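# Pair a fitting bearing with a plate and seat it

## Task

Some plates and bearings here do not suit each other. Work out which plate and which bearing match what the drawing requires, then set that bearing onto that plate's bore, with the plate upright. It counts as a failure if any other bearing-plate combination ever has a bearing in contact with a plate while centred over that plate's bore, even for a moment. Do not disturb the press, which sits inside a transparent guard, and leave the gauge idle (not reading) at the end.

## Robot and tools

Robot: two UR-style six-joint arms, left_arm and right_arm, each ending in a Robotiq 140 two-finger gripper whose fingers can fold at a hinge when pushed. Joint order per arm: shoulder pan, shoulder lift, elbow, wrist 1, wrist 2, wrist 3.

Frame: all reported positions use one scene frame. Origin is at table-top height, midway between the nominal bases. +z is up, +x points out over the table, and left_arm is on the +y side (these names do not match image left/right). Calibrated bases: left_arm (+0.055, +0.547, +0.009) m, right_arm (+0.006, -0.686, +0.009) m. end_effector_position (metres) is the point between closed finger pads; fingertips reach about 33 mm past it at small gaps, about 9 mm when wide open. Gripper +z runs along the fingers, y is the closing direction. Reported poses can be a few cm off.

Row layout (shared by execute_actions and move): one flat list of 18 numbers, each in [-1, 1], covering both arms even if one stays still. First left_arm: 6 joint offsets, then gripper position, force_limit, speed; then the same 9 for right_arm. Joint numbers are offsets, not poses: they are added to the Joint targets as they stood when the call began (not to the previous row), so sending the same offset twice moves twice. Scale: 1.0 = 1.481 rad for shoulder pan and lift, 2.222 rad for elbow and the three wrists. Stated ranges: elbow -3.142 to 3.142 rad, all others -6.283 to 6.283 rad; asking more than 0.010 rad beyond a range end gets the call refused. Gripper numbers are absolute commands: position +1 = open 140 mm, pads meet near -0.8, -1 closes until blocked; force_limit -1 about 14 N up to +1 about 58 N (faster closes grip harder); speed -1 about 30 mm/s, 0 about 140, +1 about 250. To keep a gripper unchanged, resend its last three numbers; 0 is itself a command.

execute_actions: {"actions": [one action], "cameras": [...]}. An action may hold "rows" (1 to 15 rows, each lasting one 1/30 s step), "steps" (1 to 450, default 15, at least the row count; arms keep heading for the last row afterward), "until" (ends early when gauge fields meet conditions, e.g. {"gauge": {"state": "busy"}} or a field with [comparison, value] using =, !=, <, <=, >, >=; numbers need a comparison), and a device key "gauge" with {"measure": true} or {"stop": true}. An empty actions list returns all camera images.

move: "target" is one row or a list of up to 15 rows (all offsets counted from the same starting Joint targets); joints interpolate together. "speed" in rad/s, 0.01 to 3.14, default 0.5, for the joint with farthest to travel. "blend" in rad rounds corners in a list (0 = stop at each). "stop_force" in N, 4 to 120, ends an arm's path on contact force against its motion; use slow speed with it and omit it when lifting off something. "zero" (default true) re-zeros the force baseline first. "blocking": false returns after about 0.5 s while the move continues; then use wait or stop before new rows or moves. The result adds a "move:" line: done, off_target (resting over 0.01 rad from target), moving, held (a check withheld steps), or fault.

wait {"seconds": 0 to 10}: holds last commands, lets a move or gauge run. stop: brakes a running move (fingers continue). zoom_image {"camera", "region": [x0, y0, x1, y1]} in pixels, at most 504 by 504, for cam_low, cam_nest, cam_left_wrist or cam_right_wrist (images are 672x504). show_instructions shows the drawing. zero_wrist_force {"arm"}. read_manual gives licence text. finished_scene {"scene": n} ends the scene irreversibly.

Results: per-arm Joint positions, velocities, Joint targets and torques (rad, rad/s, positive toward larger angle), end-effector position/quaternion wxyz/velocities, wrist force and torque in the gripper's own axes, gripper position_measured in counts (3 open, about 139 = 60 mm, 230 pads meeting) and object_status: 0 moving, 1 blocked while opening, 2 blocked while closing (a grip), 3 reached target or pads met. Lines such as "joint sent to its limit", "joint command not followed" (clearance check between arms) and fault messages may appear. Gauge fields: state idle/busy, message, readings (count rises about 12 s after a good measure), no_1 to no_5 = measured sizes in mm for the drawing's numbered requirements (0.000 = nothing found).

Gauge use: put a single round piece flat on its plate, centred within 40 mm, then keep everything else, arms included, away from under the lens until the count rises. Make sure it is idle when finishing.

Cautions: grip near the fingertip quarter of the pads for a firm hold; pressing fingertips into a surface folds them. Avoid arm-to-arm contact or gripping the other gripper. Contact force around 150 N or joint load limits (elbow 142, wrists 51.3 N m) cause a 10 s arm stop; long loaded or stretched holds overheat motors. Don't drop parts, release them while moving, slam into fixed things, or let anything leave the table. Never lower a wrong bearing onto a plate's bore, even briefly.

Each tool is called after "Emit:" as name(argument=value, ...) on one line, values as JSON.

Reference images:

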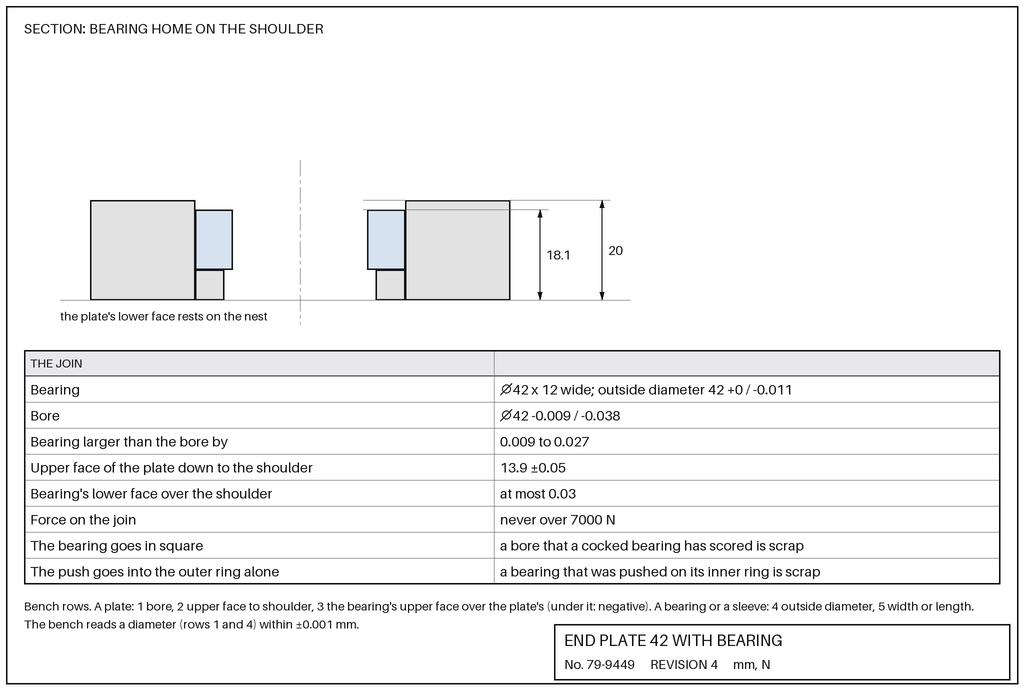

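## Session

Emit:
execute_actions(actions=[])

Scene clock: 0.00 s.
left_arm: end_effector_position=(+0.4852, +0.5954, +0.3566) position_measured=3 object_status=3 end_effector_quat_wxyz=(-0.182, +0.750, +0.546, +0.325) | right_arm: end_effector_position=(+1.1291, -0.4232, +0.1184) position_measured=3 object_status=3 end_effector_quat_wxyz=(-0.101, +0.742, +0.308, +0.586)
Joint positions: left_arm=[-0.952 -2.182 2.247 -1.192 -0.928 0.78] | right_arm=[-0.083 -0.691 1.67 -3.75 -0.94 -3.59]
Joint velocities: within noise
Joint torques (N m): no reading
Wrist force (N): no reading
Wrist torque (N m): no reading
Wrist force, peak (N): no reading
Joint targets: left_arm=[-0.952 -2.182 2.247 -1.192 -0.928 0.780] | right_arm=[-0.083 -0.691 1.670 -3.750 -0.940 -3.590]
Tool commands: left_gripper/position=+1.0 left_gripper/force_limit=+1.0 left_gripper/speed=+1.0 right_gripper/position=+1.0 right_gripper/force_limit=+1.0 right_gripper/speed=+1.0
gauge: message=nothing_yet readings=0 no_1=0.000 no_2=0.000 no_3=0.000 no_4=0.000 no_5=0.000
camera_calibration:
cam_left_wrist: T_world_to_cam=[[0.942186, -0.327369, 0.0715221, -0.275455], [-0.27704, -0.881085, -0.383326, 0.792036], [0.188506, 0.34135, -0.92084, 0.212955], [0, 0, 0, 1]] pos_world=[0.438812, 0.534983, 0.519406]
cam_right_wrist: T_world_to_cam=[[0.575291, -0.790732, 0.209244, -1.00049], [-0.369091, -0.479247, -0.7963, 0.315515], [0.729939, 0.380875, -0.567559, -0.411602], [0, 0, 0, 1]] pos_world=[0.992472, -0.483141, 0.226983]

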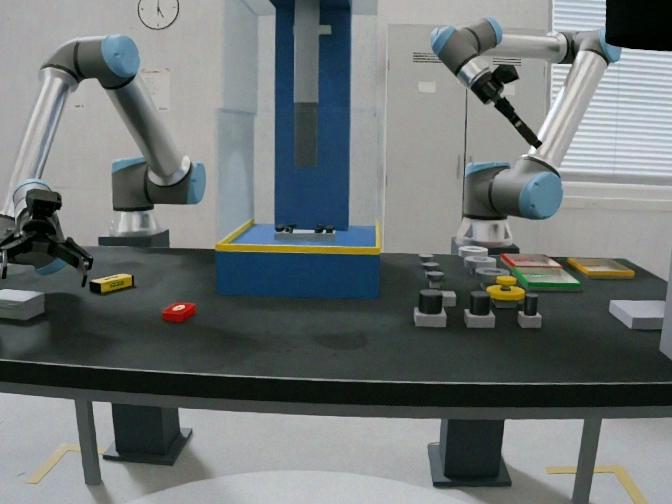

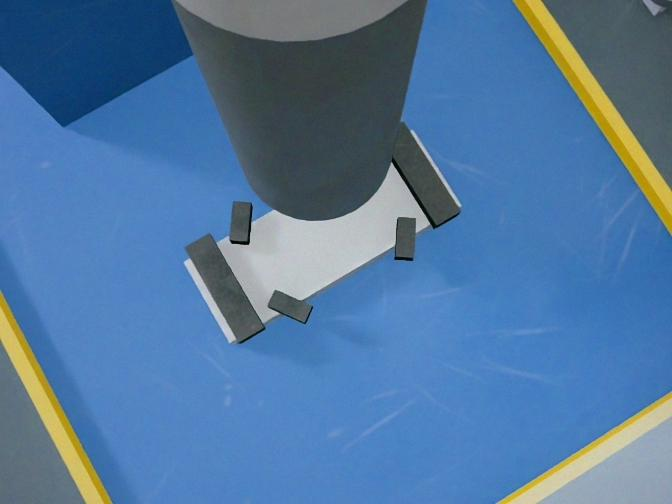

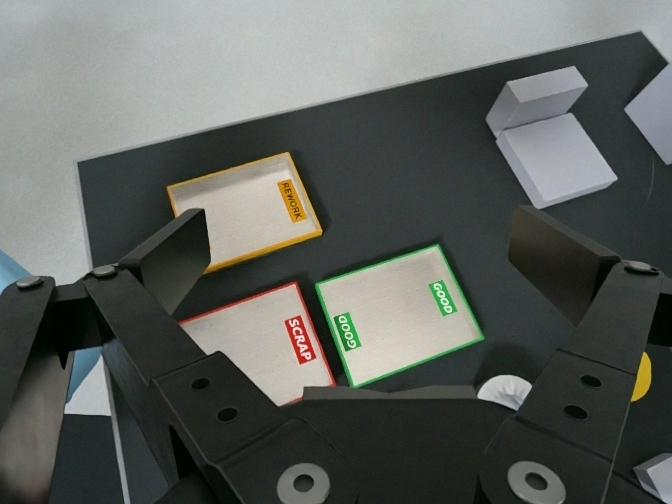

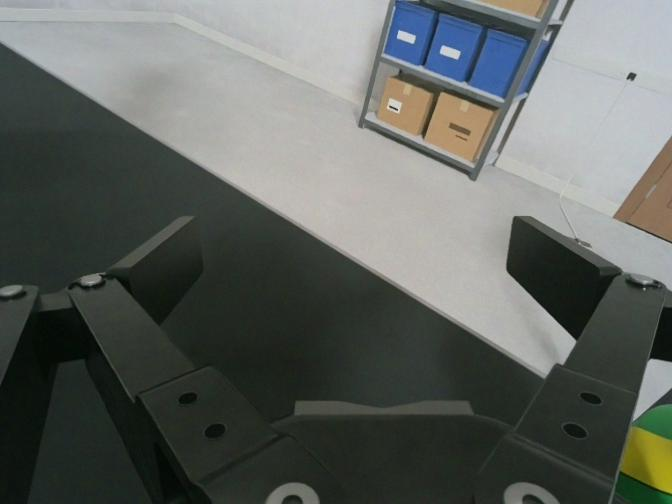

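Emit:
move(target=[0.2127,0.1982,-0.1369,-0.1950,-0.2893,-1.0,0.59,0.6,-1,0,0,0,0,0,0,1,1,1], speed=1.2)

Emit:
move(target=[0,0,0,0,0,-0.3446,0.59,0.6,-1,0,0,0,0,0,0,1,1,1], speed=1.0, cameras=["cam_left_wrist"])

Emit:
zoom_image(camera="cam_left_wrist", region=[180, 50, 500, 290])

Scene clock: 22.97 s.
left_arm: end_effector_position=(+0.5601, +0.3901, +0.3999) position_measured=54 object_status=3 end_effector_quat_wxyz=(+0.000, -0.391, +0.920, +0.000) | right_arm: end_effector_position=(+1.1291, -0.4232, +0.1184) position_measured=3 object_status=3 end_effector_quat_wxyz=(-0.101, +0.742, +0.308, +0.586)
Joint positions: left_arm=[-0.637 -1.888 1.943 -1.626 -1.57 -1.442] | right_arm=[-0.083 -0.691 1.67 -3.75 -0.94 -3.59]
Joint torques (N m): left_arm=[16.18 -11.58 -54.18 -8.06 -3.69 -4.07] | right_arm=[-0.12 -95.72 -31.79 -4.02 0.71 -0.56]
Wrist force (N): left_arm=[0.3 1.0 -0.1] | right_arm=[0.1 -0.3 0.1]
Wrist torque (N m): left_arm=[0.17 0.24 -0.13] | right_arm=[-0.06 -0.04 -0.01]
Wrist force, peak (N): left_arm=[0.6 -1.0 0.9] | right_arm=[0.3 -0.4 -0.1]
Joint targets: left_arm=[-0.637 -1.888 1.943 -1.626 -1.570 -1.442] | right_arm=[-0.083 -0.691 1.670 -3.750 -0.940 -3.590]
gauge: message=nothing_yet readings=0 no_1=0.000 no_2=0.000 no_3=0.000 no_4=0.000 no_5=0.000
move: done

Scene clock: 24.43 s.
left_arm: end_effector_position=(+0.5601, +0.3901, +0.3999) position_measured=54 object_status=3 end_effector_quat_wxyz=(+0.000, +0.707, -0.707, +0.000) | right_arm: end_effector_position=(+1.1291, -0.4232, +0.1184) position_measured=3 object_status=3 end_effector_quat_wxyz=(-0.101, +0.742, +0.308, +0.586)
Joint positions: left_arm=[-0.637 -1.888 1.943 -1.626 -1.57 -2.207] | right_arm=[-0.083 -0.691 1.67 -3.75 -0.94 -3.59]
Joint torques (N m): left_arm=[15.79 -12.61 -53.56 -7.81 -3.72 -4.23] | right_arm=[0.3 -97.3 -32.75 -4.46 0.8 -0.66]
Wrist force (N): left_arm=[0.6 0.7 -0.3] | right_arm=[0.0 0.0 0.0]
Wrist torque (N m): left_arm=[0.06 0.14 -0.12] | right_arm=[0.00 0.01 -0.01]
Wrist force, peak (N): left_arm=[0.8 1.2 -0.3] | right_arm=[0.2 -0.4 -0.3]
Joint targets: left_arm=[-0.637 -1.888 1.943 -1.626 -1.570 -2.207] | right_arm=[-0.083 -0.691 1.670 -3.750 -0.940 -3.590]
gauge: message=nothing_yet readings=0 no_1=0.000 no_2=0.000 no_3=0.000 no_4=0.000 no_5=0.000
move: done
camera_calibration:
cam_left_wrist: T_world_to_cam=[[-0.999875, 0.00100475, -0.015779, 0.578252], [-0.00468641, 0.9343, 0.356458, -0.507992], [0.0151005, 0.356487, -0.934178, 0.405297], [0, 0, 0, 1]] pos_world=[0.569679, 0.329553, 0.568822]
Images, in order (width x height): cam_left_wrist 672x504.

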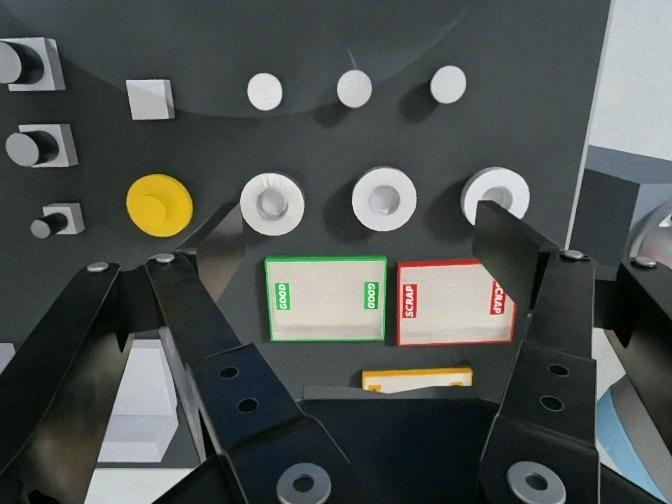

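Scaled by 1.575 from the camera's 672x504 image, which has a finer 960x720 frame.

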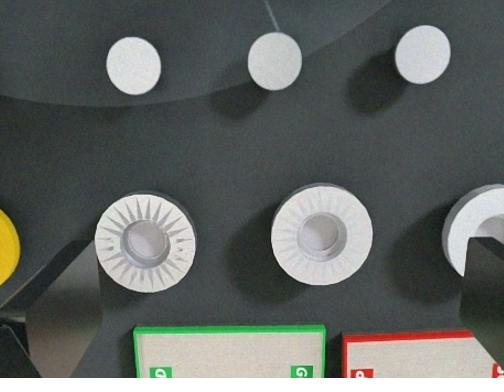

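Emit:
move(target=[[0.1463,0.2188,0.1085,-0.2543,0,0.0975,0.59,0.6,-1,0,0,0,0,0,0,1,1,1],[0.1463,0.2878,0.1384,-0.3302,0,0.0975,0.59,0.6,-1,0,0,0,0,0,0,1,1,1]], speed=[0.7,0.15], blend=[0.02,0], cameras=["cam_left_wrist"])

Emit:
execute_actions(actions=[{"rows":[[0,0,0,0,0,0,-1,0.6,-1,0,0,0,0,0,0,1,1,1]],"steps":75}], cameras=["cam_left_wrist"])

Scene clock: 59.97 s.
left_arm: end_effector_position=(+0.6642, +0.4656, +0.0528) position_measured=54 object_status=3 end_effector_quat_wxyz=(+0.000, +0.707, -0.707, +0.000) | right_arm: end_effector_position=(+1.1291, -0.4232, +0.1184) position_measured=3 object_status=3 end_effector_quat_wxyz=(-0.101, +0.742, +0.308, +0.586)
Joint positions: left_arm=[-0.42 -1.462 2.25 -2.359 -1.57 -1.991] | right_arm=[-0.083 -0.691 1.67 -3.75 -0.94 -3.59]
Joint torques (N m): left_arm=[16.71 -38.02 -28.02 -8.09 -1.52 3.66] | right_arm=[0.26 -97.82 -32.21 -4.95 0.8 -0.47]
Wrist force (N): left_arm=[0.2 0.8 -0.8] | right_arm=[0.2 0.0 -0.1]
Wrist torque (N m): left_arm=[0.01 0.28 -0.33] | right_arm=[0.00 -0.02 -0.01]
Wrist force, peak (N): left_arm=[0.7 2.7 -3.6] | right_arm=[-0.2 -0.2 -0.6]
Joint targets: left_arm=[-0.420 -1.462 2.250 -2.359 -1.570 -1.991] | right_arm=[-0.083 -0.691 1.670 -3.750 -0.940 -3.590]
gauge: message=nothing_yet readings=0 no_1=0.000 no_2=0.000 no_3=0.000 no_4=0.000 no_5=0.000
move: done
camera_calibration:
cam_left_wrist: T_world_to_cam=[[-0.999879, 0.000712521, -0.015569, 0.67686], [-0.00488593, 0.934266, 0.356544, -0.454282], [0.0147996, 0.356576, -0.934149, 0.0526811], [0, 0, 0, 1]] pos_world=[0.673779, 0.405153, 0.221721]
Images, in order (width x height): cam_left_wrist 672x504.

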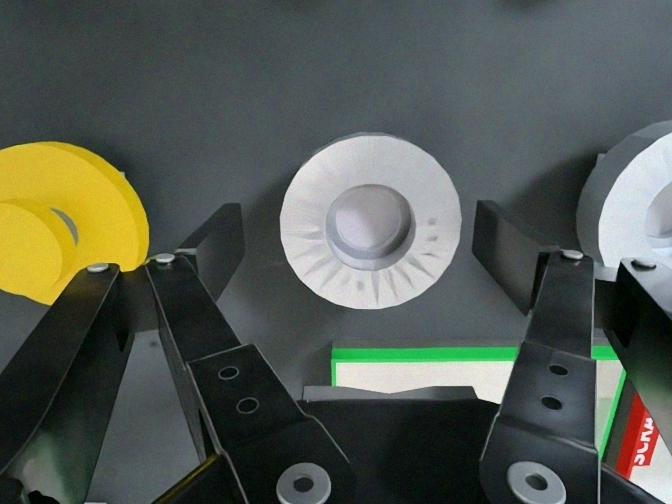

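Scene clock: 62.67 s.
left_arm: end_effector_position=(+0.6642, +0.4657, +0.0527) position_measured=106 object_status=2 end_effector_quat_wxyz=(+0.000, +0.707, -0.707, +0.000) | right_arm: end_effector_position=(+1.1291, -0.4232, +0.1184) position_measured=3 object_status=3 end_effector_quat_wxyz=(-0.101, +0.742, +0.308, +0.586)
Joint positions: left_arm=[-0.42 -1.462 2.251 -2.359 -1.57 -1.991] | right_arm=[-0.083 -0.691 1.67 -3.75 -0.94 -3.59]
Joint torques (N m): left_arm=[14.08 -40.31 -32.89 -4.84 -1.32 3.05] | right_arm=[-0.79 -96.08 -33.92 -4.89 0.39 -0.31]
Wrist force (N): left_arm=[-2.3 8.9 -24.2] | right_arm=[0.2 -0.1 -0.1]
Wrist torque (N m): left_arm=[0.07 0.23 -0.24] | right_arm=[-0.01 -0.05 -0.01]
Wrist force, peak (N): left_arm=[-2.1 9.3 -24.8] | right_arm=[-0.1 -0.3 -0.3]
Joint targets: left_arm=[-0.420 -1.462 2.250 -2.359 -1.570 -1.991] | right_arm=[-0.083 -0.691 1.670 -3.750 -0.940 -3.590]
gauge: message=nothing_yet readings=0 no_1=0.000 no_2=0.000 no_3=0.000 no_4=0.000 no_5=0.000
camera_calibration:
cam_left_wrist: T_world_to_cam=[[-0.999879, 0.000712521, -0.015569, 0.676858], [-0.00488593, 0.934266, 0.356544, -0.454247], [0.0147996, 0.356576, -0.934149, 0.0525877], [0, 0, 0, 1]] pos_world=[0.673779, 0.405153, 0.221621]
Images, in order (width x height): cam_left_wrist 672x504.

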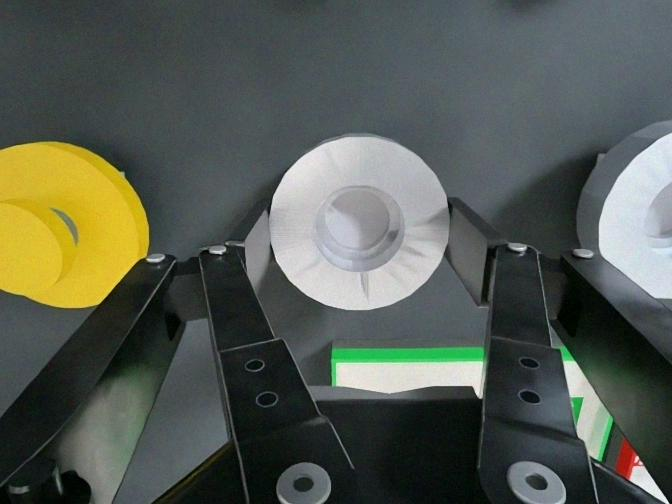

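Emit:
move(target=[[0,-0.0689,-0.0300,0.0759,0,0,-1,0.6,-1,0,0,0,0,0,0,1,1,1],[0.2521,0.0342,-0.0666,0.0438,0,0.1680,-1,0.6,-1,0,0,0,0,0,0,1,1,1],[0.3054,0.2119,-0.2304,0.0892,0,0.2036,-1,0.6,-1,0,0,0,0,0,0,1,1,1]], speed=[0.2,0.5,0.4], blend=[0.02,0.02,0], cameras=["cam_left_wrist"])

Emit:
move(target=[0,0.0261,0.0115,-0.0289,0,0,-1,0.6,-1,0,0,0,0,0,0,1,1,1], speed=0.03, stop_force=8)

Emit:
execute_actions(actions=[{"rows":[[0,0,0,0,0,0,0.59,0.6,-1,0,0,0,0,0,0,1,1,1]],"steps":50}], cameras=["cam_left_wrist"])

Scene clock: 86.93 s.
left_arm: end_effector_position=(+0.8949, +0.7483, +0.0896) position_measured=106 object_status=2 end_effector_quat_wxyz=(+0.000, +0.707, -0.707, +0.000) | right_arm: end_effector_position=(+1.1291, -0.4232, +0.1184) position_measured=3 object_status=3 end_effector_quat_wxyz=(-0.101, +0.742, +0.308, +0.586)
Joint positions: left_arm=[0.032 -1.148 1.739 -2.161 -1.57 -1.538] | right_arm=[-0.083 -0.691 1.67 -3.75 -0.94 -3.59]
Joint torques (N m): left_arm=[15.1 -74.54 -47.5 -3.36 -0.03 3.53] | right_arm=[-1.6 -98.56 -33.86 -5.45 0.67 -0.44]
Wrist force (N): left_arm=[0.5 0.7 2.9] | right_arm=[-0.1 -0.1 0.1]
Wrist torque (N m): left_arm=[-0.05 0.30 -0.24] | right_arm=[-0.02 0.02 -0.01]
Wrist force, peak (N): left_arm=[-2.1 9.3 -24.8] | right_arm=[-0.3 -0.4 -0.1]
Joint targets: left_arm=[0.032 -1.148 1.739 -2.161 -1.570 -1.538] | right_arm=[-0.083 -0.691 1.670 -3.750 -0.940 -3.590]
gauge: message=nothing_yet readings=0 no_1=0.000 no_2=0.000 no_3=0.000 no_4=0.000 no_5=0.000
move: done
camera_calibration:
cam_left_wrist: T_world_to_cam=[[-0.999884, 0.000793291, -0.0152177, 0.907861], [-0.00468522, 0.934265, 0.356548, -0.730481], [0.0145002, 0.356578, -0.934153, -0.0168557], [0, 0, 0, 1]] pos_world=[0.904577, 0.687753, 0.258521]
Images, in order (width x height): cam_left_wrist 672x504.

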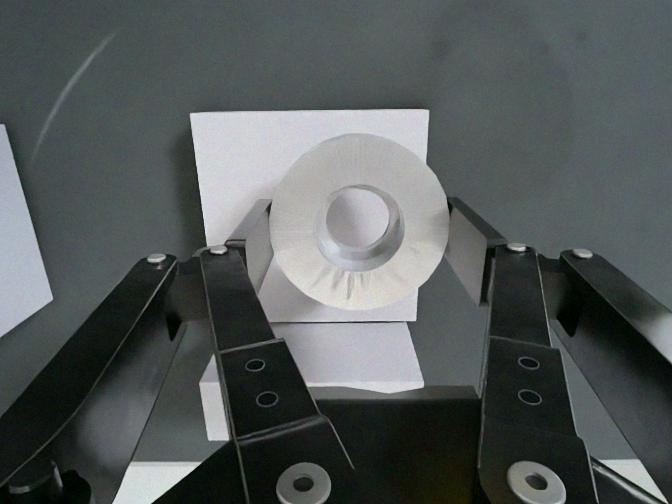

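Scene clock: 90.17 s.
left_arm: end_effector_position=(+0.8951, +0.7483, +0.0563) position_measured=106 object_status=2 end_effector_quat_wxyz=(+0.000, +0.707, -0.707, +0.000) | right_arm: end_effector_position=(+1.1291, -0.4232, +0.1184) position_measured=3 object_status=3 end_effector_quat_wxyz=(-0.101, +0.742, +0.308, +0.586)
Joint positions: left_arm=[0.032 -1.116 1.76 -2.215 -1.57 -1.538] | right_arm=[-0.083 -0.691 1.67 -3.75 -0.94 -3.59]
Joint torques (N m): left_arm=[7.86 -101.84 -44.34 -5.85 0.16 3.34] | right_arm=[-2.07 -97.46 -34.04 -4.98 0.59 -0.37]
Wrist force (N): left_arm=[0.5 0.5 3.1] | right_arm=[-0.1 -0.1 -0.1]
Wrist torque (N m): left_arm=[-0.11 0.31 -0.26] | right_arm=[-0.03 0.04 -0.01]
Wrist force, peak (N): left_arm=[3.1 21.2 -46.5] | right_arm=[-0.5 0.2 0.1]
Joint targets: left_arm=[0.032 -1.116 1.760 -2.215 -1.570 -1.538] | right_arm=[-0.083 -0.691 1.670 -3.750 -0.940 -3.590]
gauge: message=nothing_yet readings=0 no_1=0.000 no_2=0.000 no_3=0.000 no_4=0.000 no_5=0.000
move: contact (left_arm); left_arm: the wrist 1 is farthest, 0.011 rad from its target

Scene clock: 92.03 s.
left_arm: end_effector_position=(+0.8952, +0.7483, +0.0563) position_measured=54 object_status=3 end_effector_quat_wxyz=(+0.000, +0.707, -0.707, +0.000) | right_arm: end_effector_position=(+1.1291, -0.4232, +0.1184) position_measured=3 object_status=3 end_effector_quat_wxyz=(-0.101, +0.742, +0.308, +0.586)
Joint positions: left_arm=[0.032 -1.116 1.76 -2.215 -1.57 -1.538] | right_arm=[-0.083 -0.691 1.67 -3.75 -0.94 -3.59]
Joint torques (N m): left_arm=[-2.27 -86.77 -44.5 -7.35 0.2 3.14] | right_arm=[-1.65 -98.46 -33.8 -5.16 0.67 -0.33]
Wrist force (N): left_arm=[0.1 0.3 1.0] | right_arm=[0.0 -0.2 0.2]
Wrist torque (N m): left_arm=[-0.15 0.39 -0.26] | right_arm=[-0.06 0.00 -0.01]
Wrist force, peak (N): left_arm=[0.2 0.7 3.5] | right_arm=[0.5 0.0 0.0]
Joint targets: left_arm=[0.032 -1.116 1.760 -2.215 -1.570 -1.538] | right_arm=[-0.083 -0.691 1.670 -3.750 -0.940 -3.590]
gauge: message=nothing_yet readings=0 no_1=0.000 no_2=0.000 no_3=0.000 no_4=0.000 no_5=0.000
camera_calibration:
cam_left_wrist: T_world_to_cam=[[-0.999883, 0.000699786, -0.0152531, 0.907626], [-0.0047852, 0.934265, 0.356546, -0.718516], [0.0144999, 0.356578, -0.934153, -0.0479658], [0, 0, 0, 1]] pos_world=[0.904778, 0.687753, 0.225221]
Images, in order (width x height): cam_left_wrist 672x504.

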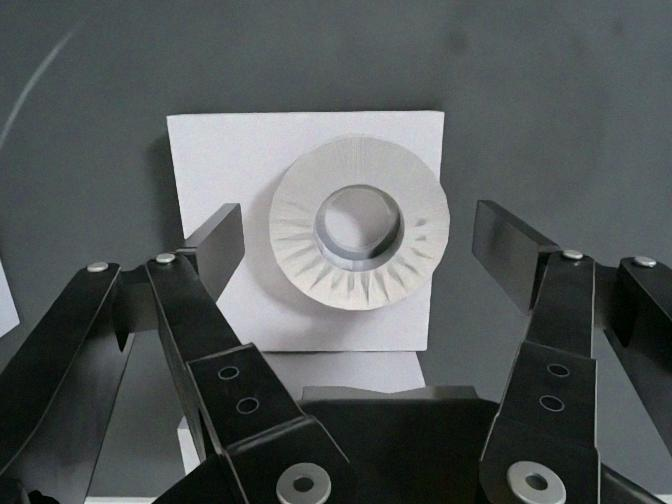

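Emit:
move(target=[[0,-0.0219,-0.0097,0.0243,0,0,0.59,0.6,-1,0,0,0,0,0,0,1,1,1],[-0.0534,-0.1996,0.1541,-0.0210,0,-0.0356,0.59,0.6,-1,0,0,0,0,0,0,1,1,1],[-0.1885,-0.2507,0.1257,0.0414,0,-0.1256,0.59,0.6,-1,0,0,0,0,0,0,1,1,1]], speed=[0.1,0.6,0.6], blend=[0.01,0.03,0])

Emit:
execute_actions(actions=[{"gauge":{"measure":true},"steps":390,"until":{"gauge":{"readings":["=",1]}}}])

Scene clock: 105.27 s.
left_arm: end_effector_position=(+0.7354, +0.5552, +0.1599) position_measured=54 object_status=3 end_effector_quat_wxyz=(+0.000, +0.707, -0.707, +0.000) | right_arm: end_effector_position=(+1.1291, -0.4232, +0.1184) position_measured=3 object_status=3 end_effector_quat_wxyz=(-0.101, +0.742, +0.308, +0.586)
Joint positions: left_arm=[-0.247 -1.487 2.039 -2.123 -1.57 -1.817] | right_arm=[-0.083 -0.691 1.67 -3.75 -0.94 -3.59]
Joint torques (N m): left_arm=[-13.49 -68.59 -47.55 -2.93 0.37 -4.28] | right_arm=[-1.02 -96.96 -35.37 -5.35 0.54 -0.37]
Wrist force (N): left_arm=[1.1 0.5 -0.3] | right_arm=[0.2 0.0 0.0]
Wrist torque (N m): left_arm=[-0.20 0.11 -0.03] | right_arm=[0.00 -0.03 -0.01]
Wrist force, peak (N): left_arm=[5.2 -0.2 -2.2] | right_arm=[0.5 0.1 0.1]
Joint targets: left_arm=[-0.247 -1.487 2.039 -2.123 -1.570 -1.817] | right_arm=[-0.083 -0.691 1.670 -3.750 -0.940 -3.590]
gauge: message=nothing_yet readings=0 no_1=0.000 no_2=0.000 no_3=0.000 no_4=0.000 no_5=0.000
move: done

Scene clock: 117.47 s.
left_arm: end_effector_position=(+0.7354, +0.5551, +0.1599) position_measured=54 object_status=3 end_effector_quat_wxyz=(+0.000, +0.707, -0.707, +0.000) | right_arm: end_effector_position=(+1.1291, -0.4232, +0.1184) position_measured=3 object_status=3 end_effector_quat_wxyz=(-0.101, +0.742, +0.308, +0.586)
Joint positions: left_arm=[-0.247 -1.487 2.039 -2.123 -1.57 -1.817] | right_arm=[-0.083 -0.691 1.67 -3.75 -0.94 -3.59]
Joint torques (N m): left_arm=[-15.98 -69.21 -47.44 -3.02 0.28 -4.16] | right_arm=[-0.12 -96.47 -35.07 -5.38 0.62 -0.39]
Wrist force (N): left_arm=[0.9 0.4 -0.3] | right_arm=[-0.1 -0.2 -0.2]
Wrist torque (N m): left_arm=[-0.21 0.15 -0.04] | right_arm=[-0.04 0.02 -0.01]
Wrist force, peak (N): left_arm=[1.3 0.3 -0.3] | right_arm=[0.0 -0.5 -0.3]
Joint targets: left_arm=[-0.247 -1.487 2.039 -2.123 -1.570 -1.817] | right_arm=[-0.083 -0.691 1.670 -3.750 -0.940 -3.590]
Tool commands: left_gripper/position=+0.59 left_gripper/force_limit=+0.6 left_gripper/speed=-1.0 right_gripper/position=+1.0 right_gripper/force_limit=+1.0 right_gripper/speed=+1.0
gauge: message=measure_taken readings=1 no_1=41.953 no_2=13.900 no_3=0.000 no_4=0.000 no_5=0.000

Emit:
move(target=[[0.1351,0.0511,0.0284,-0.0624,0,0.09,0.59,0.6,-1,0,0,0,0,0,0,1,1,1],[0.1885,0.2288,-0.1354,-0.0171,0,0.1256,0.59,0.6,-1,0,0,0,0,0,0,1,1,1],[0.1885,0.2507,-0.1257,-0.0414,0,0.1256,0.59,0.6,-1,0,0,0,0,0,0,1,1,1]], speed=[0.6,0.5,0.1], blend=[0.02,0.01,0])

Emit:
execute_actions(actions=[{"rows":[[0,0,0,0,0,0,-1,0.6,-1,0,0,0,0,0,0,1,1,1]],"steps":70}])

Emit:
move(target=[[0,-0.0219,-0.0097,0.0243,0,0,-1,0.6,-1,0,0,0,0,0,0,1,1,1],[-0.0534,-0.1996,0.1541,-0.0210,0,-0.0356,-1,0.6,-1,0,0,0,0,0,0,1,1,1],[-0.1517,-0.1638,0.1239,-0.0147,0,-0.1011,-1,0.6,-1,0,0,0,0,0,0,1,1,1]], speed=[0.1,0.5,0.4], blend=[0.01,0.03,0])

Emit:
move(target=[0,0.0575,0.0204,-0.0587,0,0,-1,0.6,-1,0,0,0,0,0,0,1,1,1], speed=0.03, stop_force=8, cameras=["cam_left_wrist"])

Emit:
execute_actions(actions=[{"rows":[[0,0,0,0,0,0,0.59,0.6,-1,0,0,0,0,0,0,1,1,1]],"steps":50}])

Scene clock: 155.03 s.
left_arm: end_effector_position=(+0.8952, +0.7483, +0.0564) position_measured=54 object_status=3 end_effector_quat_wxyz=(+0.000, +0.707, -0.707, +0.000) | right_arm: end_effector_position=(+1.1291, -0.4232, +0.1184) position_measured=3 object_status=3 end_effector_quat_wxyz=(-0.101, +0.742, +0.308, +0.586)
Joint positions: left_arm=[0.032 -1.116 1.76 -2.214 -1.57 -1.538] | right_arm=[-0.083 -0.691 1.67 -3.75 -0.94 -3.59]
Joint torques (N m): left_arm=[15.98 -73.66 -32.74 -8.25 -0.09 3.77] | right_arm=[-1.96 -96.73 -36.66 -6.13 0.45 -0.63]
Wrist force (N): left_arm=[0.1 0.5 0.8] | right_arm=[0.0 0.1 -0.2]
Wrist torque (N m): left_arm=[-0.11 0.39 -0.27] | right_arm=[0.02 0.00 -0.01]
Wrist force, peak (N): left_arm=[5.5 -0.2 -2.6] | right_arm=[-0.3 -0.3 0.3]
Joint targets: left_arm=[0.032 -1.116 1.760 -2.215 -1.570 -1.538] | right_arm=[-0.083 -0.691 1.670 -3.750 -0.940 -3.590]
gauge: message=measure_taken readings=1 no_1=41.953 no_2=13.900 no_3=0.000 no_4=0.000 no_5=0.000
move: done

Scene clock: 157.57 s.
left_arm: end_effector_position=(+0.8951, +0.7483, +0.0563) position_measured=106 object_status=2 end_effector_quat_wxyz=(+0.000, +0.707, -0.707, +0.000) | right_arm: end_effector_position=(+1.1291, -0.4232, +0.1184) position_measured=3 object_status=3 end_effector_quat_wxyz=(-0.101, +0.742, +0.308, +0.586)
Joint positions: left_arm=[0.032 -1.116 1.76 -2.215 -1.57 -1.538] | right_arm=[-0.083 -0.691 1.67 -3.75 -0.94 -3.59]
Joint torques (N m): left_arm=[13.6 -72.11 -33.77 -8.35 -0.01 3.01] | right_arm=[-1.71 -97.3 -36.54 -5.87 0.65 -0.28]
Wrist force (N): left_arm=[2.0 9.1 -16.7] | right_arm=[0.1 0.0 0.0]
Wrist torque (N m): left_arm=[-0.05 0.39 -0.12] | right_arm=[0.00 -0.01 -0.01]
Wrist force, peak (N): left_arm=[2.0 9.7 -17.2] | right_arm=[0.3 -0.4 0.1]
Joint targets: left_arm=[0.032 -1.116 1.760 -2.215 -1.570 -1.538] | right_arm=[-0.083 -0.691 1.670 -3.750 -0.940 -3.590]
gauge: message=measure_taken readings=1 no_1=41.953 no_2=13.900 no_3=0.000 no_4=0.000 no_5=0.000

Scene clock: 159.77 s.
left_arm: end_effector_position=(+0.7701, +0.5852, +0.0901) position_measured=106 object_status=2 end_effector_quat_wxyz=(+0.000, +0.707, -0.707, +0.000) | right_arm: end_effector_position=(+1.1291, -0.4232, +0.1184) position_measured=3 object_status=3 end_effector_quat_wxyz=(-0.101, +0.742, +0.308, +0.586)
Joint positions: left_arm=[-0.192 -1.359 2.035 -2.247 -1.57 -1.763] | right_arm=[-0.083 -0.691 1.67 -3.75 -0.94 -3.59]
Joint torques (N m): left_arm=[-14.43 -52.47 -45.9 -3.29 -0.05 -4.28] | right_arm=[-2.56 -96.3 -36.04 -5.86 0.69 -0.32]
Wrist force (N): left_arm=[1.1 0.1 2.3] | right_arm=[0.1 -0.1 0.0]
Wrist torque (N m): left_arm=[-0.19 0.10 0.01] | right_arm=[-0.01 -0.02 -0.01]
Wrist force, peak (N): left_arm=[2.0 8.9 -16.6] | right_arm=[0.2 -0.4 0.0]
Joint targets: left_arm=[-0.193 -1.358 2.035 -2.247 -1.570 -1.763] | right_arm=[-0.083 -0.691 1.670 -3.750 -0.940 -3.590]
gauge: message=measure_taken readings=1 no_1=41.953 no_2=13.900 no_3=0.000 no_4=0.000 no_5=0.000
move: done

Scene clock: 164.87 s.
left_arm: end_effector_position=(+0.7707, +0.5850, +0.0313) position_measured=106 object_status=2 end_effector_quat_wxyz=(+0.000, +0.707, -0.707, +0.000) | right_arm: end_effector_position=(+1.1291, -0.4232, +0.1184) position_measured=3 object_status=3 end_effector_quat_wxyz=(-0.101, +0.742, +0.308, +0.586)
Joint positions: left_arm=[-0.193 -1.285 2.074 -2.359 -1.57 -1.763] | right_arm=[-0.083 -0.691 1.67 -3.75 -0.94 -3.59]
Joint torques (N m): left_arm=[-12.7 -80.56 -39.61 -4.51 0.15 -4.19] | right_arm=[0.46 -96.51 -36.27 -6.05 0.48 -0.32]
Wrist force (N): left_arm=[0.8 0.2 0.7] | right_arm=[0.0 0.0 0.2]
Wrist torque (N m): left_arm=[-0.05 0.16 0.02] | right_arm=[0.00 0.01 -0.01]
Wrist force, peak (N): left_arm=[-0.6 11.3 -46.8] | right_arm=[0.4 -0.1 0.3]
Joint targets: left_arm=[-0.193 -1.285 2.074 -2.360 -1.570 -1.763] | right_arm=[-0.083 -0.691 1.670 -3.750 -0.940 -3.590]
gauge: message=measure_taken readings=1 no_1=41.953 no_2=13.900 no_3=0.000 no_4=0.000 no_5=0.000
move: contact (left_arm); left_arm: the wrist 1 is farthest, 0.018 rad from its target
camera_calibration:
cam_left_wrist: T_world_to_cam=[[-0.999884, 0.000794077, -0.0152174, 0.782917], [-0.00468438, 0.934265, 0.356548, -0.557711], [0.0145002, 0.356578, -0.934153, -0.0112868], [0, 0, 0, 1]] pos_world=[0.780377, 0.524453, 0.200221]
Images, in order (width x height): cam_left_wrist 672x504.

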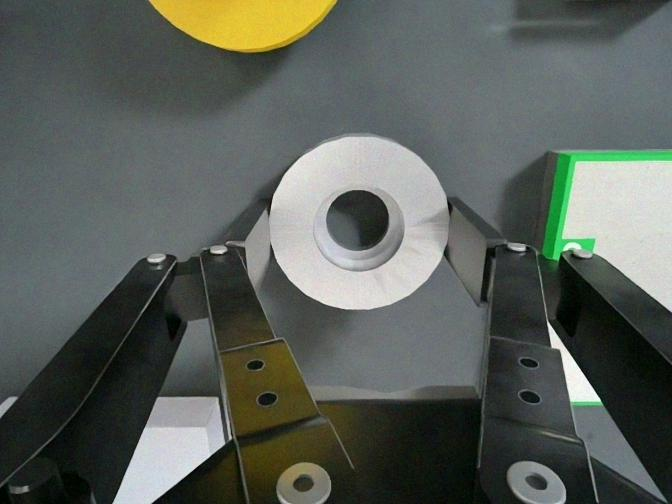

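Scene clock: 166.73 s.
left_arm: end_effector_position=(+0.7707, +0.5850, +0.0314) position_measured=54 object_status=3 end_effector_quat_wxyz=(+0.000, +0.707, -0.707, +0.000) | right_arm: end_effector_position=(+1.1291, -0.4232, +0.1184) position_measured=3 object_status=3 end_effector_quat_wxyz=(-0.101, +0.742, +0.308, +0.586)
Joint positions: left_arm=[-0.193 -1.285 2.074 -2.36 -1.57 -1.763] | right_arm=[-0.083 -0.691 1.67 -3.75 -0.94 -3.59]
Joint torques (N m): left_arm=[-10.76 -78.35 -40.1 -7.23 0.17 -4.32] | right_arm=[-0.32 -97.5 -35.69 -6.01 0.67 -0.6]
Wrist force (N): left_arm=[0.7 0.4 -0.1] | right_arm=[0.1 -0.2 -0.1]
Wrist torque (N m): left_arm=[-0.10 0.18 0.02] | right_arm=[-0.04 -0.01 0.00]
Wrist force, peak (N): left_arm=[0.7 0.4 2.1] | right_arm=[0.0 -0.2 -0.5]
Joint targets: left_arm=[-0.193 -1.285 2.074 -2.360 -1.570 -1.763] | right_arm=[-0.083 -0.691 1.670 -3.750 -0.940 -3.590]
gauge: message=measure_taken readings=1 no_1=41.953 no_2=13.900 no_3=0.000 no_4=0.000 no_5=0.000

Emit:
move(target=[[0,-0.0982,-0.0448,0.1104,0,0,0.59,0.6,-1,0,0,0,0,0,0,1,1,1],[-0.2556,-0.3798,0.1546,0.0986,0,-0.1704,0.59,0.6,-1,0,0,0,0,0,0,1,1,1],[-0.2556,-0.2953,0.1928,0.0041,0,-0.1704,0.59,0.6,-1,0,0,0,0,0,0,1,1,1]], speed=[0.2,0.6,0.15], blend=[0.02,0.02,0], cameras=["cam_left_wrist"])

Emit:
execute_actions(actions=[{"rows":[[0,0,0,0,0,0,-1,0.6,-1,0,0,0,0,0,0,1,1,1]],"steps":75}], cameras=["cam_left_wrist"])

Emit:
move(target=[[0,-0.0845,-0.0382,0.0945,0,0,-1,0.6,-1,0,0,0,0,0,0,1,1,1],[0.2188,0.1587,-0.2084,0.1026,0,0.1459,-1,0.6,-1,0,0,0,0,0,0,1,1,1],[0.3539,0.2099,-0.1800,0.0401,0,0.2359,-1,0.6,-1,0,0,0,0,0,0,1,1,1],[0.4072,0.3876,-0.3438,0.0855,0,0.2714,-1,0.6,-1,0,0,0,0,0,0,1,1,1]], speed=[0.2,0.5,0.5,0.4], blend=[0.02,0.02,0.02,0])

Emit:
move(target=[0,0.0261,0.0115,-0.0289,0,0,-1,0.6,-1,0,0,0,0,0,0,1,1,1], speed=0.03, stop_force=8)

Emit:
execute_actions(actions=[{"rows":[[0,0,0,0,0,0,0.59,0.6,-1,0,0,0,0,0,0,1,1,1]],"steps":50}], cameras=["cam_left_wrist"])

Scene clock: 206.87 s.
left_arm: end_effector_position=(+0.5140, +0.4592, +0.0528) position_measured=54 object_status=3 end_effector_quat_wxyz=(+0.000, +0.707, -0.707, +0.000) | right_arm: end_effector_position=(+1.1291, -0.4232, +0.1184) position_measured=3 object_status=3 end_effector_quat_wxyz=(-0.101, +0.742, +0.308, +0.586)
Joint positions: left_arm=[-0.571 -1.723 2.502 -2.35 -1.57 -2.142] | right_arm=[-0.083 -0.691 1.67 -3.75 -0.94 -3.59]
Joint torques (N m): left_arm=[-14.35 -14.45 -28.78 -8.22 0.06 -4.2] | right_arm=[-1.22 -97.86 -37.35 -6.1 0.64 -0.05]
Wrist force (N): left_arm=[-0.1 0.6 -0.6] | right_arm=[0.3 -0.1 0.1]
Wrist torque (N m): left_arm=[-0.05 0.29 -0.15] | right_arm=[-0.02 -0.05 -0.01]
Wrist force, peak (N): left_arm=[1.6 4.5 -0.1] | right_arm=[0.1 0.4 0.4]
Joint targets: left_arm=[-0.571 -1.723 2.503 -2.350 -1.570 -2.142] | right_arm=[-0.083 -0.691 1.670 -3.750 -0.940 -3.590]
gauge: message=measure_taken readings=1 no_1=41.953 no_2=13.900 no_3=0.000 no_4=0.000 no_5=0.000
move: done
camera_calibration:
cam_left_wrist: T_world_to_cam=[[-0.999881, 0.000865102, -0.0154043, 0.526586], [-0.00468604, 0.934232, 0.356634, -0.449055], [0.0146997, 0.356664, -0.934117, 0.0572318], [0, 0, 0, 1]] pos_world=[0.523578, 0.398653, 0.221721]
Images, in order (width x height): cam_left_wrist 672x504.

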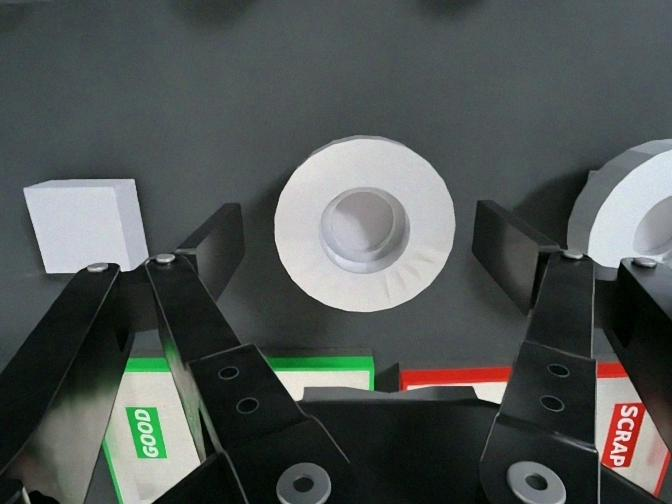

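Scene clock: 209.57 s.
left_arm: end_effector_position=(+0.5139, +0.4592, +0.0528) position_measured=105 object_status=2 end_effector_quat_wxyz=(+0.000, +0.707, -0.707, +0.000) | right_arm: end_effector_position=(+1.1291, -0.4232, +0.1184) position_measured=3 object_status=3 end_effector_quat_wxyz=(-0.101, +0.742, +0.308, +0.586)
Joint positions: left_arm=[-0.571 -1.723 2.503 -2.35 -1.57 -2.142] | right_arm=[-0.083 -0.691 1.67 -3.75 -0.94 -3.59]
Joint torques (N m): left_arm=[-9.34 -15.06 -31.69 -4.46 -0.07 -4.25] | right_arm=[-0.3 -97.28 -37.42 -6.06 0.63 -0.48]
Wrist force (N): left_arm=[-5.2 8.4 -28.9] | right_arm=[-0.2 -0.1 0.0]
Wrist torque (N m): left_arm=[-0.15 0.25 -0.04] | right_arm=[-0.03 0.04 -0.01]
Wrist force, peak (N): left_arm=[-5.3 9.1 -29.9] | right_arm=[0.2 -0.3 0.3]
Joint targets: left_arm=[-0.571 -1.723 2.503 -2.350 -1.570 -2.142] | right_arm=[-0.083 -0.691 1.670 -3.750 -0.940 -3.590]
gauge: message=measure_taken readings=1 no_1=41.953 no_2=13.900 no_3=0.000 no_4=0.000 no_5=0.000
camera_calibration:
cam_left_wrist: T_world_to_cam=[[-0.999881, 0.000865102, -0.0154043, 0.526586], [-0.00468604, 0.934232, 0.356634, -0.449055], [0.0146997, 0.356664, -0.934117, 0.0572318], [0, 0, 0, 1]] pos_world=[0.523578, 0.398653, 0.221721]
Images, in order (width x height): cam_left_wrist 672x504.

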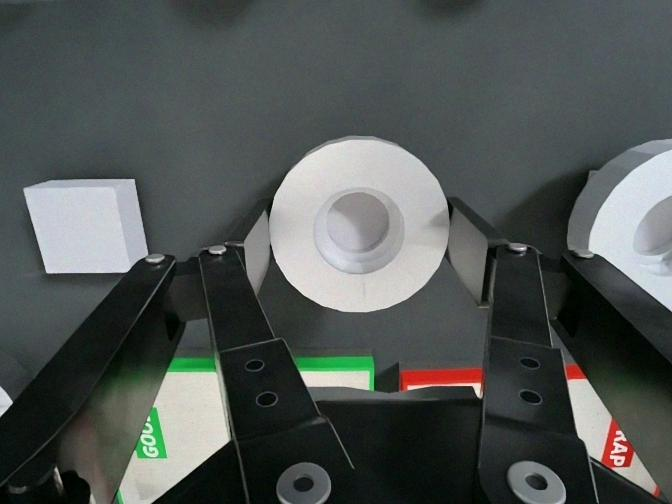

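Scene clock: 213.30 s.
left_arm: end_effector_position=(+0.8947, +0.7481, +0.0898) position_measured=105 object_status=2 end_effector_quat_wxyz=(+0.000, +0.707, -0.707, +0.000) | right_arm: end_effector_position=(+1.1291, -0.4232, +0.1184) position_measured=3 object_status=3 end_effector_quat_wxyz=(-0.101, +0.742, +0.308, +0.586)
Joint positions: left_arm=[0.032 -1.149 1.739 -2.16 -1.57 -1.539] | right_arm=[-0.083 -0.691 1.67 -3.75 -0.94 -3.59]
Joint torques (N m): left_arm=[15.79 -74.76 -47.81 -3.19 -0.05 3.61] | right_arm=[-2.21 -98.21 -37.07 -6.26 0.52 -0.37]
Wrist force (N): left_arm=[0.4 0.8 2.9] | right_arm=[0.1 -0.2 -0.3]
Wrist torque (N m): left_arm=[-0.04 0.32 -0.24] | right_arm=[-0.04 -0.02 -0.01]
Wrist force, peak (N): left_arm=[-5.4 9.5 -29.8] | right_arm=[0.6 0.1 0.0]
Joint targets: left_arm=[0.032 -1.148 1.739 -2.160 -1.570 -1.539] | right_arm=[-0.083 -0.691 1.670 -3.750 -0.940 -3.590]
gauge: message=measure_taken readings=1 no_1=41.953 no_2=13.900 no_3=0.000 no_4=0.000 no_5=0.000
move: done

Scene clock: 216.50 s.
left_arm: end_effector_position=(+0.8950, +0.7482, +0.0562) position_measured=105 object_status=2 end_effector_quat_wxyz=(+0.000, +0.707, -0.707, +0.000) | right_arm: end_effector_position=(+1.1291, -0.4232, +0.1184) position_measured=3 object_status=3 end_effector_quat_wxyz=(-0.101, +0.742, +0.308, +0.586)
Joint positions: left_arm=[0.032 -1.116 1.76 -2.214 -1.57 -1.539] | right_arm=[-0.083 -0.691 1.67 -3.75 -0.94 -3.59]
Joint torques (N m): left_arm=[6.12 -96.4 -42.17 -2.57 -0.2 3.47] | right_arm=[1.35 -97.76 -36.83 -5.99 0.53 -0.25]
Wrist force (N): left_arm=[0.2 0.9 -2.7] | right_arm=[-0.1 0.1 0.0]
Wrist torque (N m): left_arm=[-0.13 0.37 -0.26] | right_arm=[0.03 0.02 -0.01]
Wrist force, peak (N): left_arm=[3.8 25.3 -54.1] | right_arm=[0.3 0.1 0.3]
Joint targets: left_arm=[0.032 -1.116 1.760 -2.214 -1.570 -1.539] | right_arm=[-0.083 -0.691 1.670 -3.750 -0.940 -3.590]
gauge: message=measure_taken readings=1 no_1=41.953 no_2=13.900 no_3=0.000 no_4=0.000 no_5=0.000
move: contact (left_arm)

Scene clock: 218.37 s.
left_arm: end_effector_position=(+0.8950, +0.7482, +0.0562) position_measured=54 object_status=3 end_effector_quat_wxyz=(+0.000, +0.707, -0.707, +0.000) | right_arm: end_effector_position=(+1.1291, -0.4232, +0.1184) position_measured=3 object_status=3 end_effector_quat_wxyz=(-0.101, +0.742, +0.308, +0.586)
Joint positions: left_arm=[0.032 -1.116 1.76 -2.214 -1.57 -1.539] | right_arm=[-0.083 -0.691 1.67 -3.75 -0.94 -3.59]
Joint torques (N m): left_arm=[-7.7 -98.54 -44.04 -6.96 -0.11 3.43] | right_arm=[-0.35 -96.84 -38.12 -5.65 0.78 -0.28]
Wrist force (N): left_arm=[0.0 0.4 1.2] | right_arm=[0.0 0.1 -0.1]
Wrist torque (N m): left_arm=[-0.12 0.41 -0.27] | right_arm=[0.02 0.00 -0.01]
Wrist force, peak (N): left_arm=[0.2 0.4 3.4] | right_arm=[0.1 -0.5 0.0]
Joint targets: left_arm=[0.032 -1.116 1.760 -2.214 -1.570 -1.539] | right_arm=[-0.083 -0.691 1.670 -3.750 -0.940 -3.590]
gauge: message=measure_taken readings=1 no_1=41.953 no_2=13.900 no_3=0.000 no_4=0.000 no_5=0.000
camera_calibration:
cam_left_wrist: T_world_to_cam=[[-0.999888, 0.00068705, -0.0149372, 0.907466], [-0.00468447, 0.934265, 0.356549, -0.718479], [0.0142002, 0.356579, -0.934157, -0.0477513], [0, 0, 0, 1]] pos_world=[0.904677, 0.687653, 0.225121]
Images, in order (width x height): cam_left_wrist 672x504.

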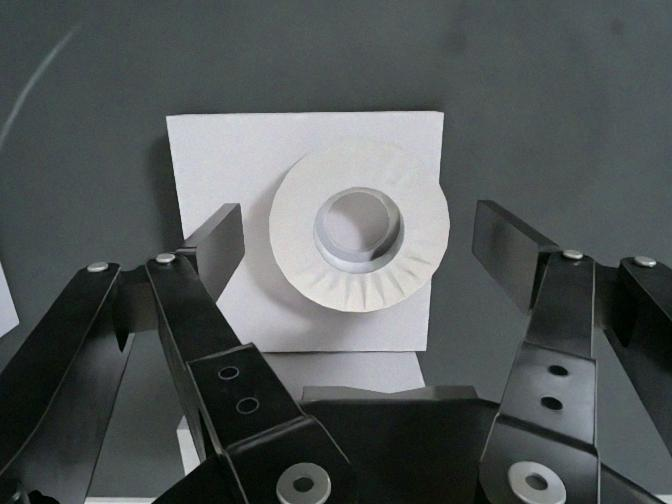

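Emit:
move(target=[[0,-0.0219,-0.0097,0.0243,0,0,0.59,0.6,-1,0,0,0,0,0,0,1,1,1],[-0.0534,-0.1996,0.1541,-0.0210,0,-0.0356,0.59,0.6,-1,0,0,0,0,0,0,1,1,1],[-0.1885,-0.2507,0.1257,0.0414,0,-0.1256,0.59,0.6,-1,0,0,0,0,0,0,1,1,1]], speed=[0.1,0.6,0.6], blend=[0.01,0.03,0])

Emit:
execute_actions(actions=[{"gauge":{"measure":true},"steps":390,"until":{"gauge":{"readings":["=",2]}}}])

Emit:
move(target=[[0.1351,0.0511,0.0284,-0.0624,0,0.09,0.59,0.6,-1,0,0,0,0,0,0,1,1,1],[0.1885,0.2288,-0.1354,-0.0171,0,0.1256,0.59,0.6,-1,0,0,0,0,0,0,1,1,1],[0.1885,0.2507,-0.1257,-0.0414,0,0.1256,0.59,0.6,-1,0,0,0,0,0,0,1,1,1]], speed=[0.6,0.5,0.1], blend=[0.02,0.01,0])

Emit:
execute_actions(actions=[{"rows":[[0,0,0,0,0,0,-1,0.6,-1,0,0,0,0,0,0,1,1,1]],"steps":70}])

Emit:
move(target=[[0,-0.0219,-0.0097,0.0243,0,0,-1,0.6,-1,0,0,0,0,0,0,1,1,1],[-0.0534,-0.1996,0.1541,-0.0210,0,-0.0356,-1,0.6,-1,0,0,0,0,0,0,1,1,1],[-0.0664,-0.1681,0.1277,-0.0160,0,-0.0441,-1,0.6,-1,0,0,0,0,0,0,1,1,1]], speed=[0.1,0.5,0.3], blend=[0.01,0.03,0], cameras=["cam_left_wrist"])

Scene clock: 252.97 s.
left_arm: end_effector_position=(+0.7352, +0.5552, +0.1598) position_measured=54 object_status=3 end_effector_quat_wxyz=(+0.000, +0.707, -0.707, +0.000) | right_arm: end_effector_position=(+1.1291, -0.4232, +0.1184) position_measured=3 object_status=3 end_effector_quat_wxyz=(-0.101, +0.742, +0.308, +0.586)
Joint positions: left_arm=[-0.247 -1.487 2.039 -2.123 -1.57 -1.818] | right_arm=[-0.083 -0.691 1.67 -3.75 -0.94 -3.59]
Joint torques (N m): left_arm=[-15.5 -68.86 -48.33 -2.81 0.06 -4.07] | right_arm=[0.88 -97.67 -38.8 -6.33 0.57 -0.38]
Wrist force (N): left_arm=[1.1 0.4 0.0] | right_arm=[0.2 -0.1 -0.1]
Wrist torque (N m): left_arm=[-0.20 0.10 -0.03] | right_arm=[-0.03 -0.06 -0.01]
Wrist force, peak (N): left_arm=[5.3 -0.4 -2.2] | right_arm=[-0.3 -0.5 0.2]
Joint targets: left_arm=[-0.247 -1.487 2.039 -2.123 -1.570 -1.818] | right_arm=[-0.083 -0.691 1.670 -3.750 -0.940 -3.590]
gauge: message=measure_taken readings=1 no_1=41.953 no_2=13.900 no_3=0.000 no_4=0.000 no_5=0.000
move: done

Scene clock: 265.20 s.
left_arm: end_effector_position=(+0.7352, +0.5550, +0.1598) position_measured=54 object_status=3 end_effector_quat_wxyz=(+0.000, +0.707, -0.707, +0.000) | right_arm: end_effector_position=(+1.1291, -0.4232, +0.1184) position_measured=3 object_status=3 end_effector_quat_wxyz=(-0.101, +0.742, +0.308, +0.586)
Joint positions: left_arm=[-0.247 -1.487 2.039 -2.123 -1.57 -1.818] | right_arm=[-0.083 -0.691 1.67 -3.75 -0.94 -3.59]
Joint torques (N m): left_arm=[-15.05 -68.55 -47.58 -2.88 -0.01 -4.18] | right_arm=[-0.31 -96.18 -38.51 -5.99 0.53 -0.06]
Wrist force (N): left_arm=[0.8 0.5 -0.1] | right_arm=[0.2 -0.1 0.1]
Wrist torque (N m): left_arm=[-0.19 0.17 -0.03] | right_arm=[-0.01 -0.05 -0.01]
Wrist force, peak (N): left_arm=[1.3 0.4 -0.4] | right_arm=[0.5 -0.3 0.3]
Joint targets: left_arm=[-0.247 -1.487 2.039 -2.123 -1.570 -1.818] | right_arm=[-0.083 -0.691 1.670 -3.750 -0.940 -3.590]
Tool commands: left_gripper/position=+0.59 left_gripper/force_limit=+0.6 left_gripper/speed=-1.0 right_gripper/position=+1.0 right_gripper/force_limit=+1.0 right_gripper/speed=+1.0
gauge: message=measure_taken readings=2 no_1=41.985 no_2=13.899 no_3=0.000 no_4=0.000 no_5=0.000

Scene clock: 267.33 s.
left_arm: end_effector_position=(+0.8950, +0.7482, +0.0563) position_measured=54 object_status=3 end_effector_quat_wxyz=(+0.000, +0.707, -0.707, +0.000) | right_arm: end_effector_position=(+1.1291, -0.4232, +0.1184) position_measured=3 object_status=3 end_effector_quat_wxyz=(-0.101, +0.742, +0.308, +0.586)
Joint positions: left_arm=[0.032 -1.116 1.76 -2.214 -1.57 -1.539] | right_arm=[-0.083 -0.691 1.67 -3.75 -0.94 -3.59]
Joint torques (N m): left_arm=[16.91 -73.11 -33.06 -8.24 0 3.58] | right_arm=[-1.79 -96.93 -38.83 -6.06 0.8 -0.26]
Wrist force (N): left_arm=[0.0 0.4 0.7] | right_arm=[-0.1 0.1 0.1]
Wrist torque (N m): left_arm=[-0.11 0.42 -0.27] | right_arm=[0.01 0.02 -0.01]
Wrist force, peak (N): left_arm=[5.5 0.0 -2.7] | right_arm=[0.2 0.0 0.4]
Joint targets: left_arm=[0.032 -1.116 1.760 -2.214 -1.570 -1.539] | right_arm=[-0.083 -0.691 1.670 -3.750 -0.940 -3.590]
gauge: message=measure_taken readings=2 no_1=41.985 no_2=13.899 no_3=0.000 no_4=0.000 no_5=0.000
move: done

Scene clock: 269.87 s.
left_arm: end_effector_position=(+0.8950, +0.7482, +0.0562) position_measured=105 object_status=2 end_effector_quat_wxyz=(+0.000, +0.707, -0.707, +0.000) | right_arm: end_effector_position=(+1.1291, -0.4232, +0.1184) position_measured=3 object_status=3 end_effector_quat_wxyz=(-0.101, +0.742, +0.308, +0.586)
Joint positions: left_arm=[0.032 -1.116 1.76 -2.214 -1.57 -1.539] | right_arm=[-0.083 -0.691 1.67 -3.75 -0.94 -3.59]
Joint torques (N m): left_arm=[13.39 -73.28 -33.54 -8.26 -0.14 3.05] | right_arm=[0.91 -97.6 -39.46 -6.14 0.92 -0.38]
Wrist force (N): left_arm=[2.1 9.4 -18.4] | right_arm=[0.2 0.1 0.0]
Wrist torque (N m): left_arm=[-0.13 0.38 -0.02] | right_arm=[0.01 -0.04 -0.01]
Wrist force, peak (N): left_arm=[1.9 10.0 -19.3] | right_arm=[-0.3 -0.3 0.4]
Joint targets: left_arm=[0.032 -1.116 1.760 -2.214 -1.570 -1.539] | right_arm=[-0.083 -0.691 1.670 -3.750 -0.940 -3.590]
gauge: message=measure_taken readings=2 no_1=41.985 no_2=13.899 no_3=0.000 no_4=0.000 no_5=0.000

Scene clock: 271.87 s.
left_arm: end_effector_position=(+0.7550, +0.6751, +0.0900) position_measured=105 object_status=2 end_effector_quat_wxyz=(+0.000, +0.707, -0.707, +0.000) | right_arm: end_effector_position=(+1.1291, -0.4232, +0.1184) position_measured=3 object_status=3 end_effector_quat_wxyz=(-0.101, +0.742, +0.308, +0.586)
Joint positions: left_arm=[-0.066 -1.365 2.044 -2.25 -1.57 -1.637] | right_arm=[-0.083 -0.691 1.67 -3.75 -0.94 -3.59]
Joint torques (N m): left_arm=[-13.98 -52.53 -46.26 -3.25 -0.14 -4.22] | right_arm=[-0.46 -99.92 -39.22 -5.95 0.77 -0.03]
Wrist force (N): left_arm=[0.9 0.0 2.4] | right_arm=[0.1 -0.1 0.1]
Wrist torque (N m): left_arm=[-0.22 0.21 -0.07] | right_arm=[-0.01 -0.02 -0.01]
Wrist force, peak (N): left_arm=[1.8 9.8 -19.1] | right_arm=[0.0 -0.1 0.5]
Joint targets: left_arm=[-0.066 -1.365 2.044 -2.250 -1.570 -1.637] | right_arm=[-0.083 -0.691 1.670 -3.750 -0.940 -3.590]
gauge: message=measure_taken readings=2 no_1=41.985 no_2=13.899 no_3=0.000 no_4=0.000 no_5=0.000
move: done; blend cut to 0.0293 rad at target 2
camera_calibration:
cam_left_wrist: T_world_to_cam=[[-0.999875, 0.00100577, -0.0157786, 0.767951], [-0.00468672, 0.934266, 0.356545, -0.662983], [0.0151, 0.356574, -0.934145, 0.0111557], [0, 0, 0, 1]] pos_world=[0.764579, 0.614653, 0.258922]
Images, in order (width x height): cam_left_wrist 672x504.

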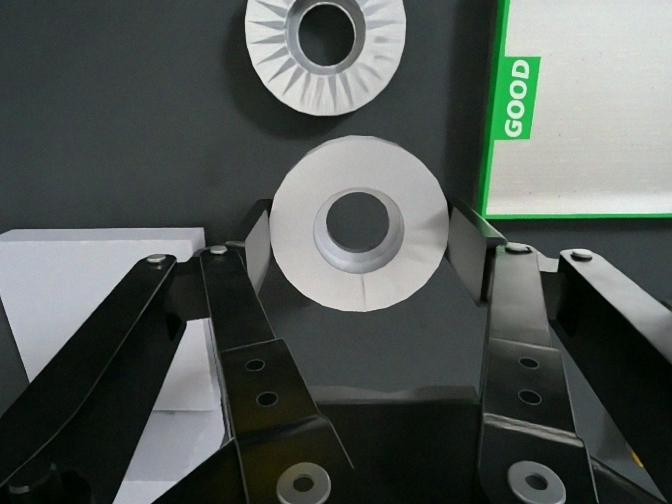

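Emit:
move(target=[0,0.0579,0.0205,-0.0591,0,0,-1,0.6,-1,0,0,0,0,0,0,1,1,1], speed=0.03, stop_force=8)

Emit:
execute_actions(actions=[{"rows":[[0,0,0,0,0,0,0.59,0.6,-1,0,0,0,0,0,0,1,1,1]],"steps":50}], cameras=["cam_left_wrist"])

Emit:
zoom_image(camera="cam_left_wrist", region=[230, 110, 490, 330])

Scene clock: 295.50 s.
left_arm: end_effector_position=(+0.7557, +0.6750, +0.0313) position_measured=105 object_status=2 end_effector_quat_wxyz=(+0.000, +0.707, -0.707, +0.000) | right_arm: end_effector_position=(+1.1291, -0.4232, +0.1184) position_measured=3 object_status=3 end_effector_quat_wxyz=(-0.101, +0.742, +0.308, +0.586)
Joint positions: left_arm=[-0.066 -1.291 2.083 -2.363 -1.57 -1.637] | right_arm=[-0.083 -0.691 1.67 -3.75 -0.94 -3.59]
Joint torques (N m): left_arm=[-14.65 -81.02 -40.03 -4.71 -0.3 -3.81] | right_arm=[-1.55 -96.84 -40.29 -6.04 0.6 -0.4]
Wrist force (N): left_arm=[0.9 0.7 1.8] | right_arm=[0.1 -0.1 0.0]
Wrist torque (N m): left_arm=[-0.01 0.20 -0.07] | right_arm=[-0.02 -0.03 -0.01]
Wrist force, peak (N): left_arm=[-0.1 12.1 -45.7] | right_arm=[0.4 -0.1 0.4]
Joint targets: left_arm=[-0.066 -1.291 2.083 -2.363 -1.570 -1.637] | right_arm=[-0.083 -0.691 1.670 -3.750 -0.940 -3.590]
gauge: message=measure_taken readings=2 no_1=41.985 no_2=13.899 no_3=0.000 no_4=0.000 no_5=0.000
move: contact (left_arm); left_arm: the wrist 1 is farthest, 0.018 rad from its target

Scene clock: 297.37 s.
left_arm: end_effector_position=(+0.7557, +0.6750, +0.0313) position_measured=54 object_status=3 end_effector_quat_wxyz=(+0.000, +0.707, -0.707, +0.000) | right_arm: end_effector_position=(+1.1291, -0.4232, +0.1184) position_measured=3 object_status=3 end_effector_quat_wxyz=(-0.101, +0.742, +0.308, +0.586)
Joint positions: left_arm=[-0.066 -1.291 2.083 -2.363 -1.57 -1.637] | right_arm=[-0.083 -0.691 1.67 -3.75 -0.94 -3.59]
Joint torques (N m): left_arm=[-13.79 -73.32 -40.38 -7.37 -0.3 -3.9] | right_arm=[0.25 -97.57 -38.97 -6.02 0.56 -0.16]
Wrist force (N): left_arm=[0.7 0.9 -0.1] | right_arm=[0.0 0.0 0.1]
Wrist torque (N m): left_arm=[0.01 0.22 -0.07] | right_arm=[-0.01 -0.01 -0.01]
Wrist force, peak (N): left_arm=[0.5 0.9 2.2] | right_arm=[0.3 0.1 0.3]
Joint targets: left_arm=[-0.066 -1.291 2.083 -2.363 -1.570 -1.637] | right_arm=[-0.083 -0.691 1.670 -3.750 -0.940 -3.590]
gauge: message=measure_taken readings=2 no_1=41.985 no_2=13.899 no_3=0.000 no_4=0.000 no_5=0.000
camera_calibration:
cam_left_wrist: T_world_to_cam=[[-0.999875, 0.00100577, -0.0157786, 0.767724], [-0.00468672, 0.934266, 0.356545, -0.641957], [0.0151, 0.356574, -0.934145, -0.0436535], [0, 0, 0, 1]] pos_world=[0.765279, 0.614553, 0.200222]
Images, in order (width x height): cam_left_wrist 672x504.

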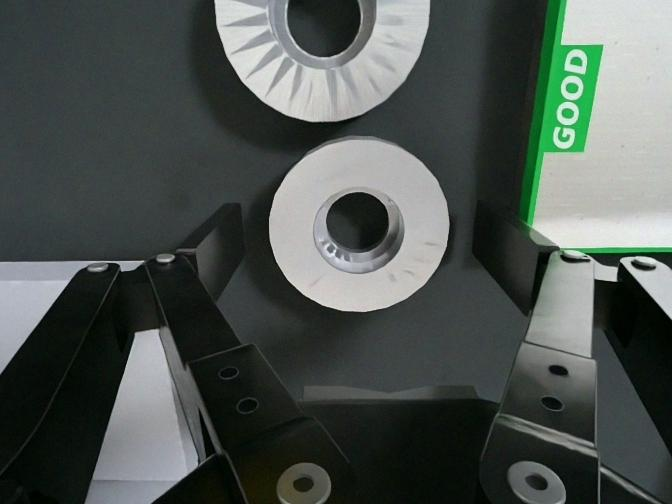

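Scaled by 1.938 from the camera's 672x504 image, which has a finer 960x720 frame.

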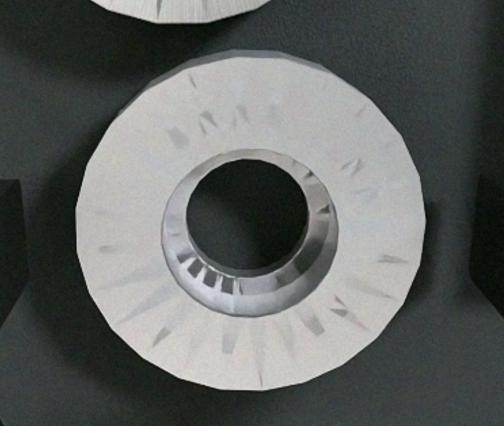

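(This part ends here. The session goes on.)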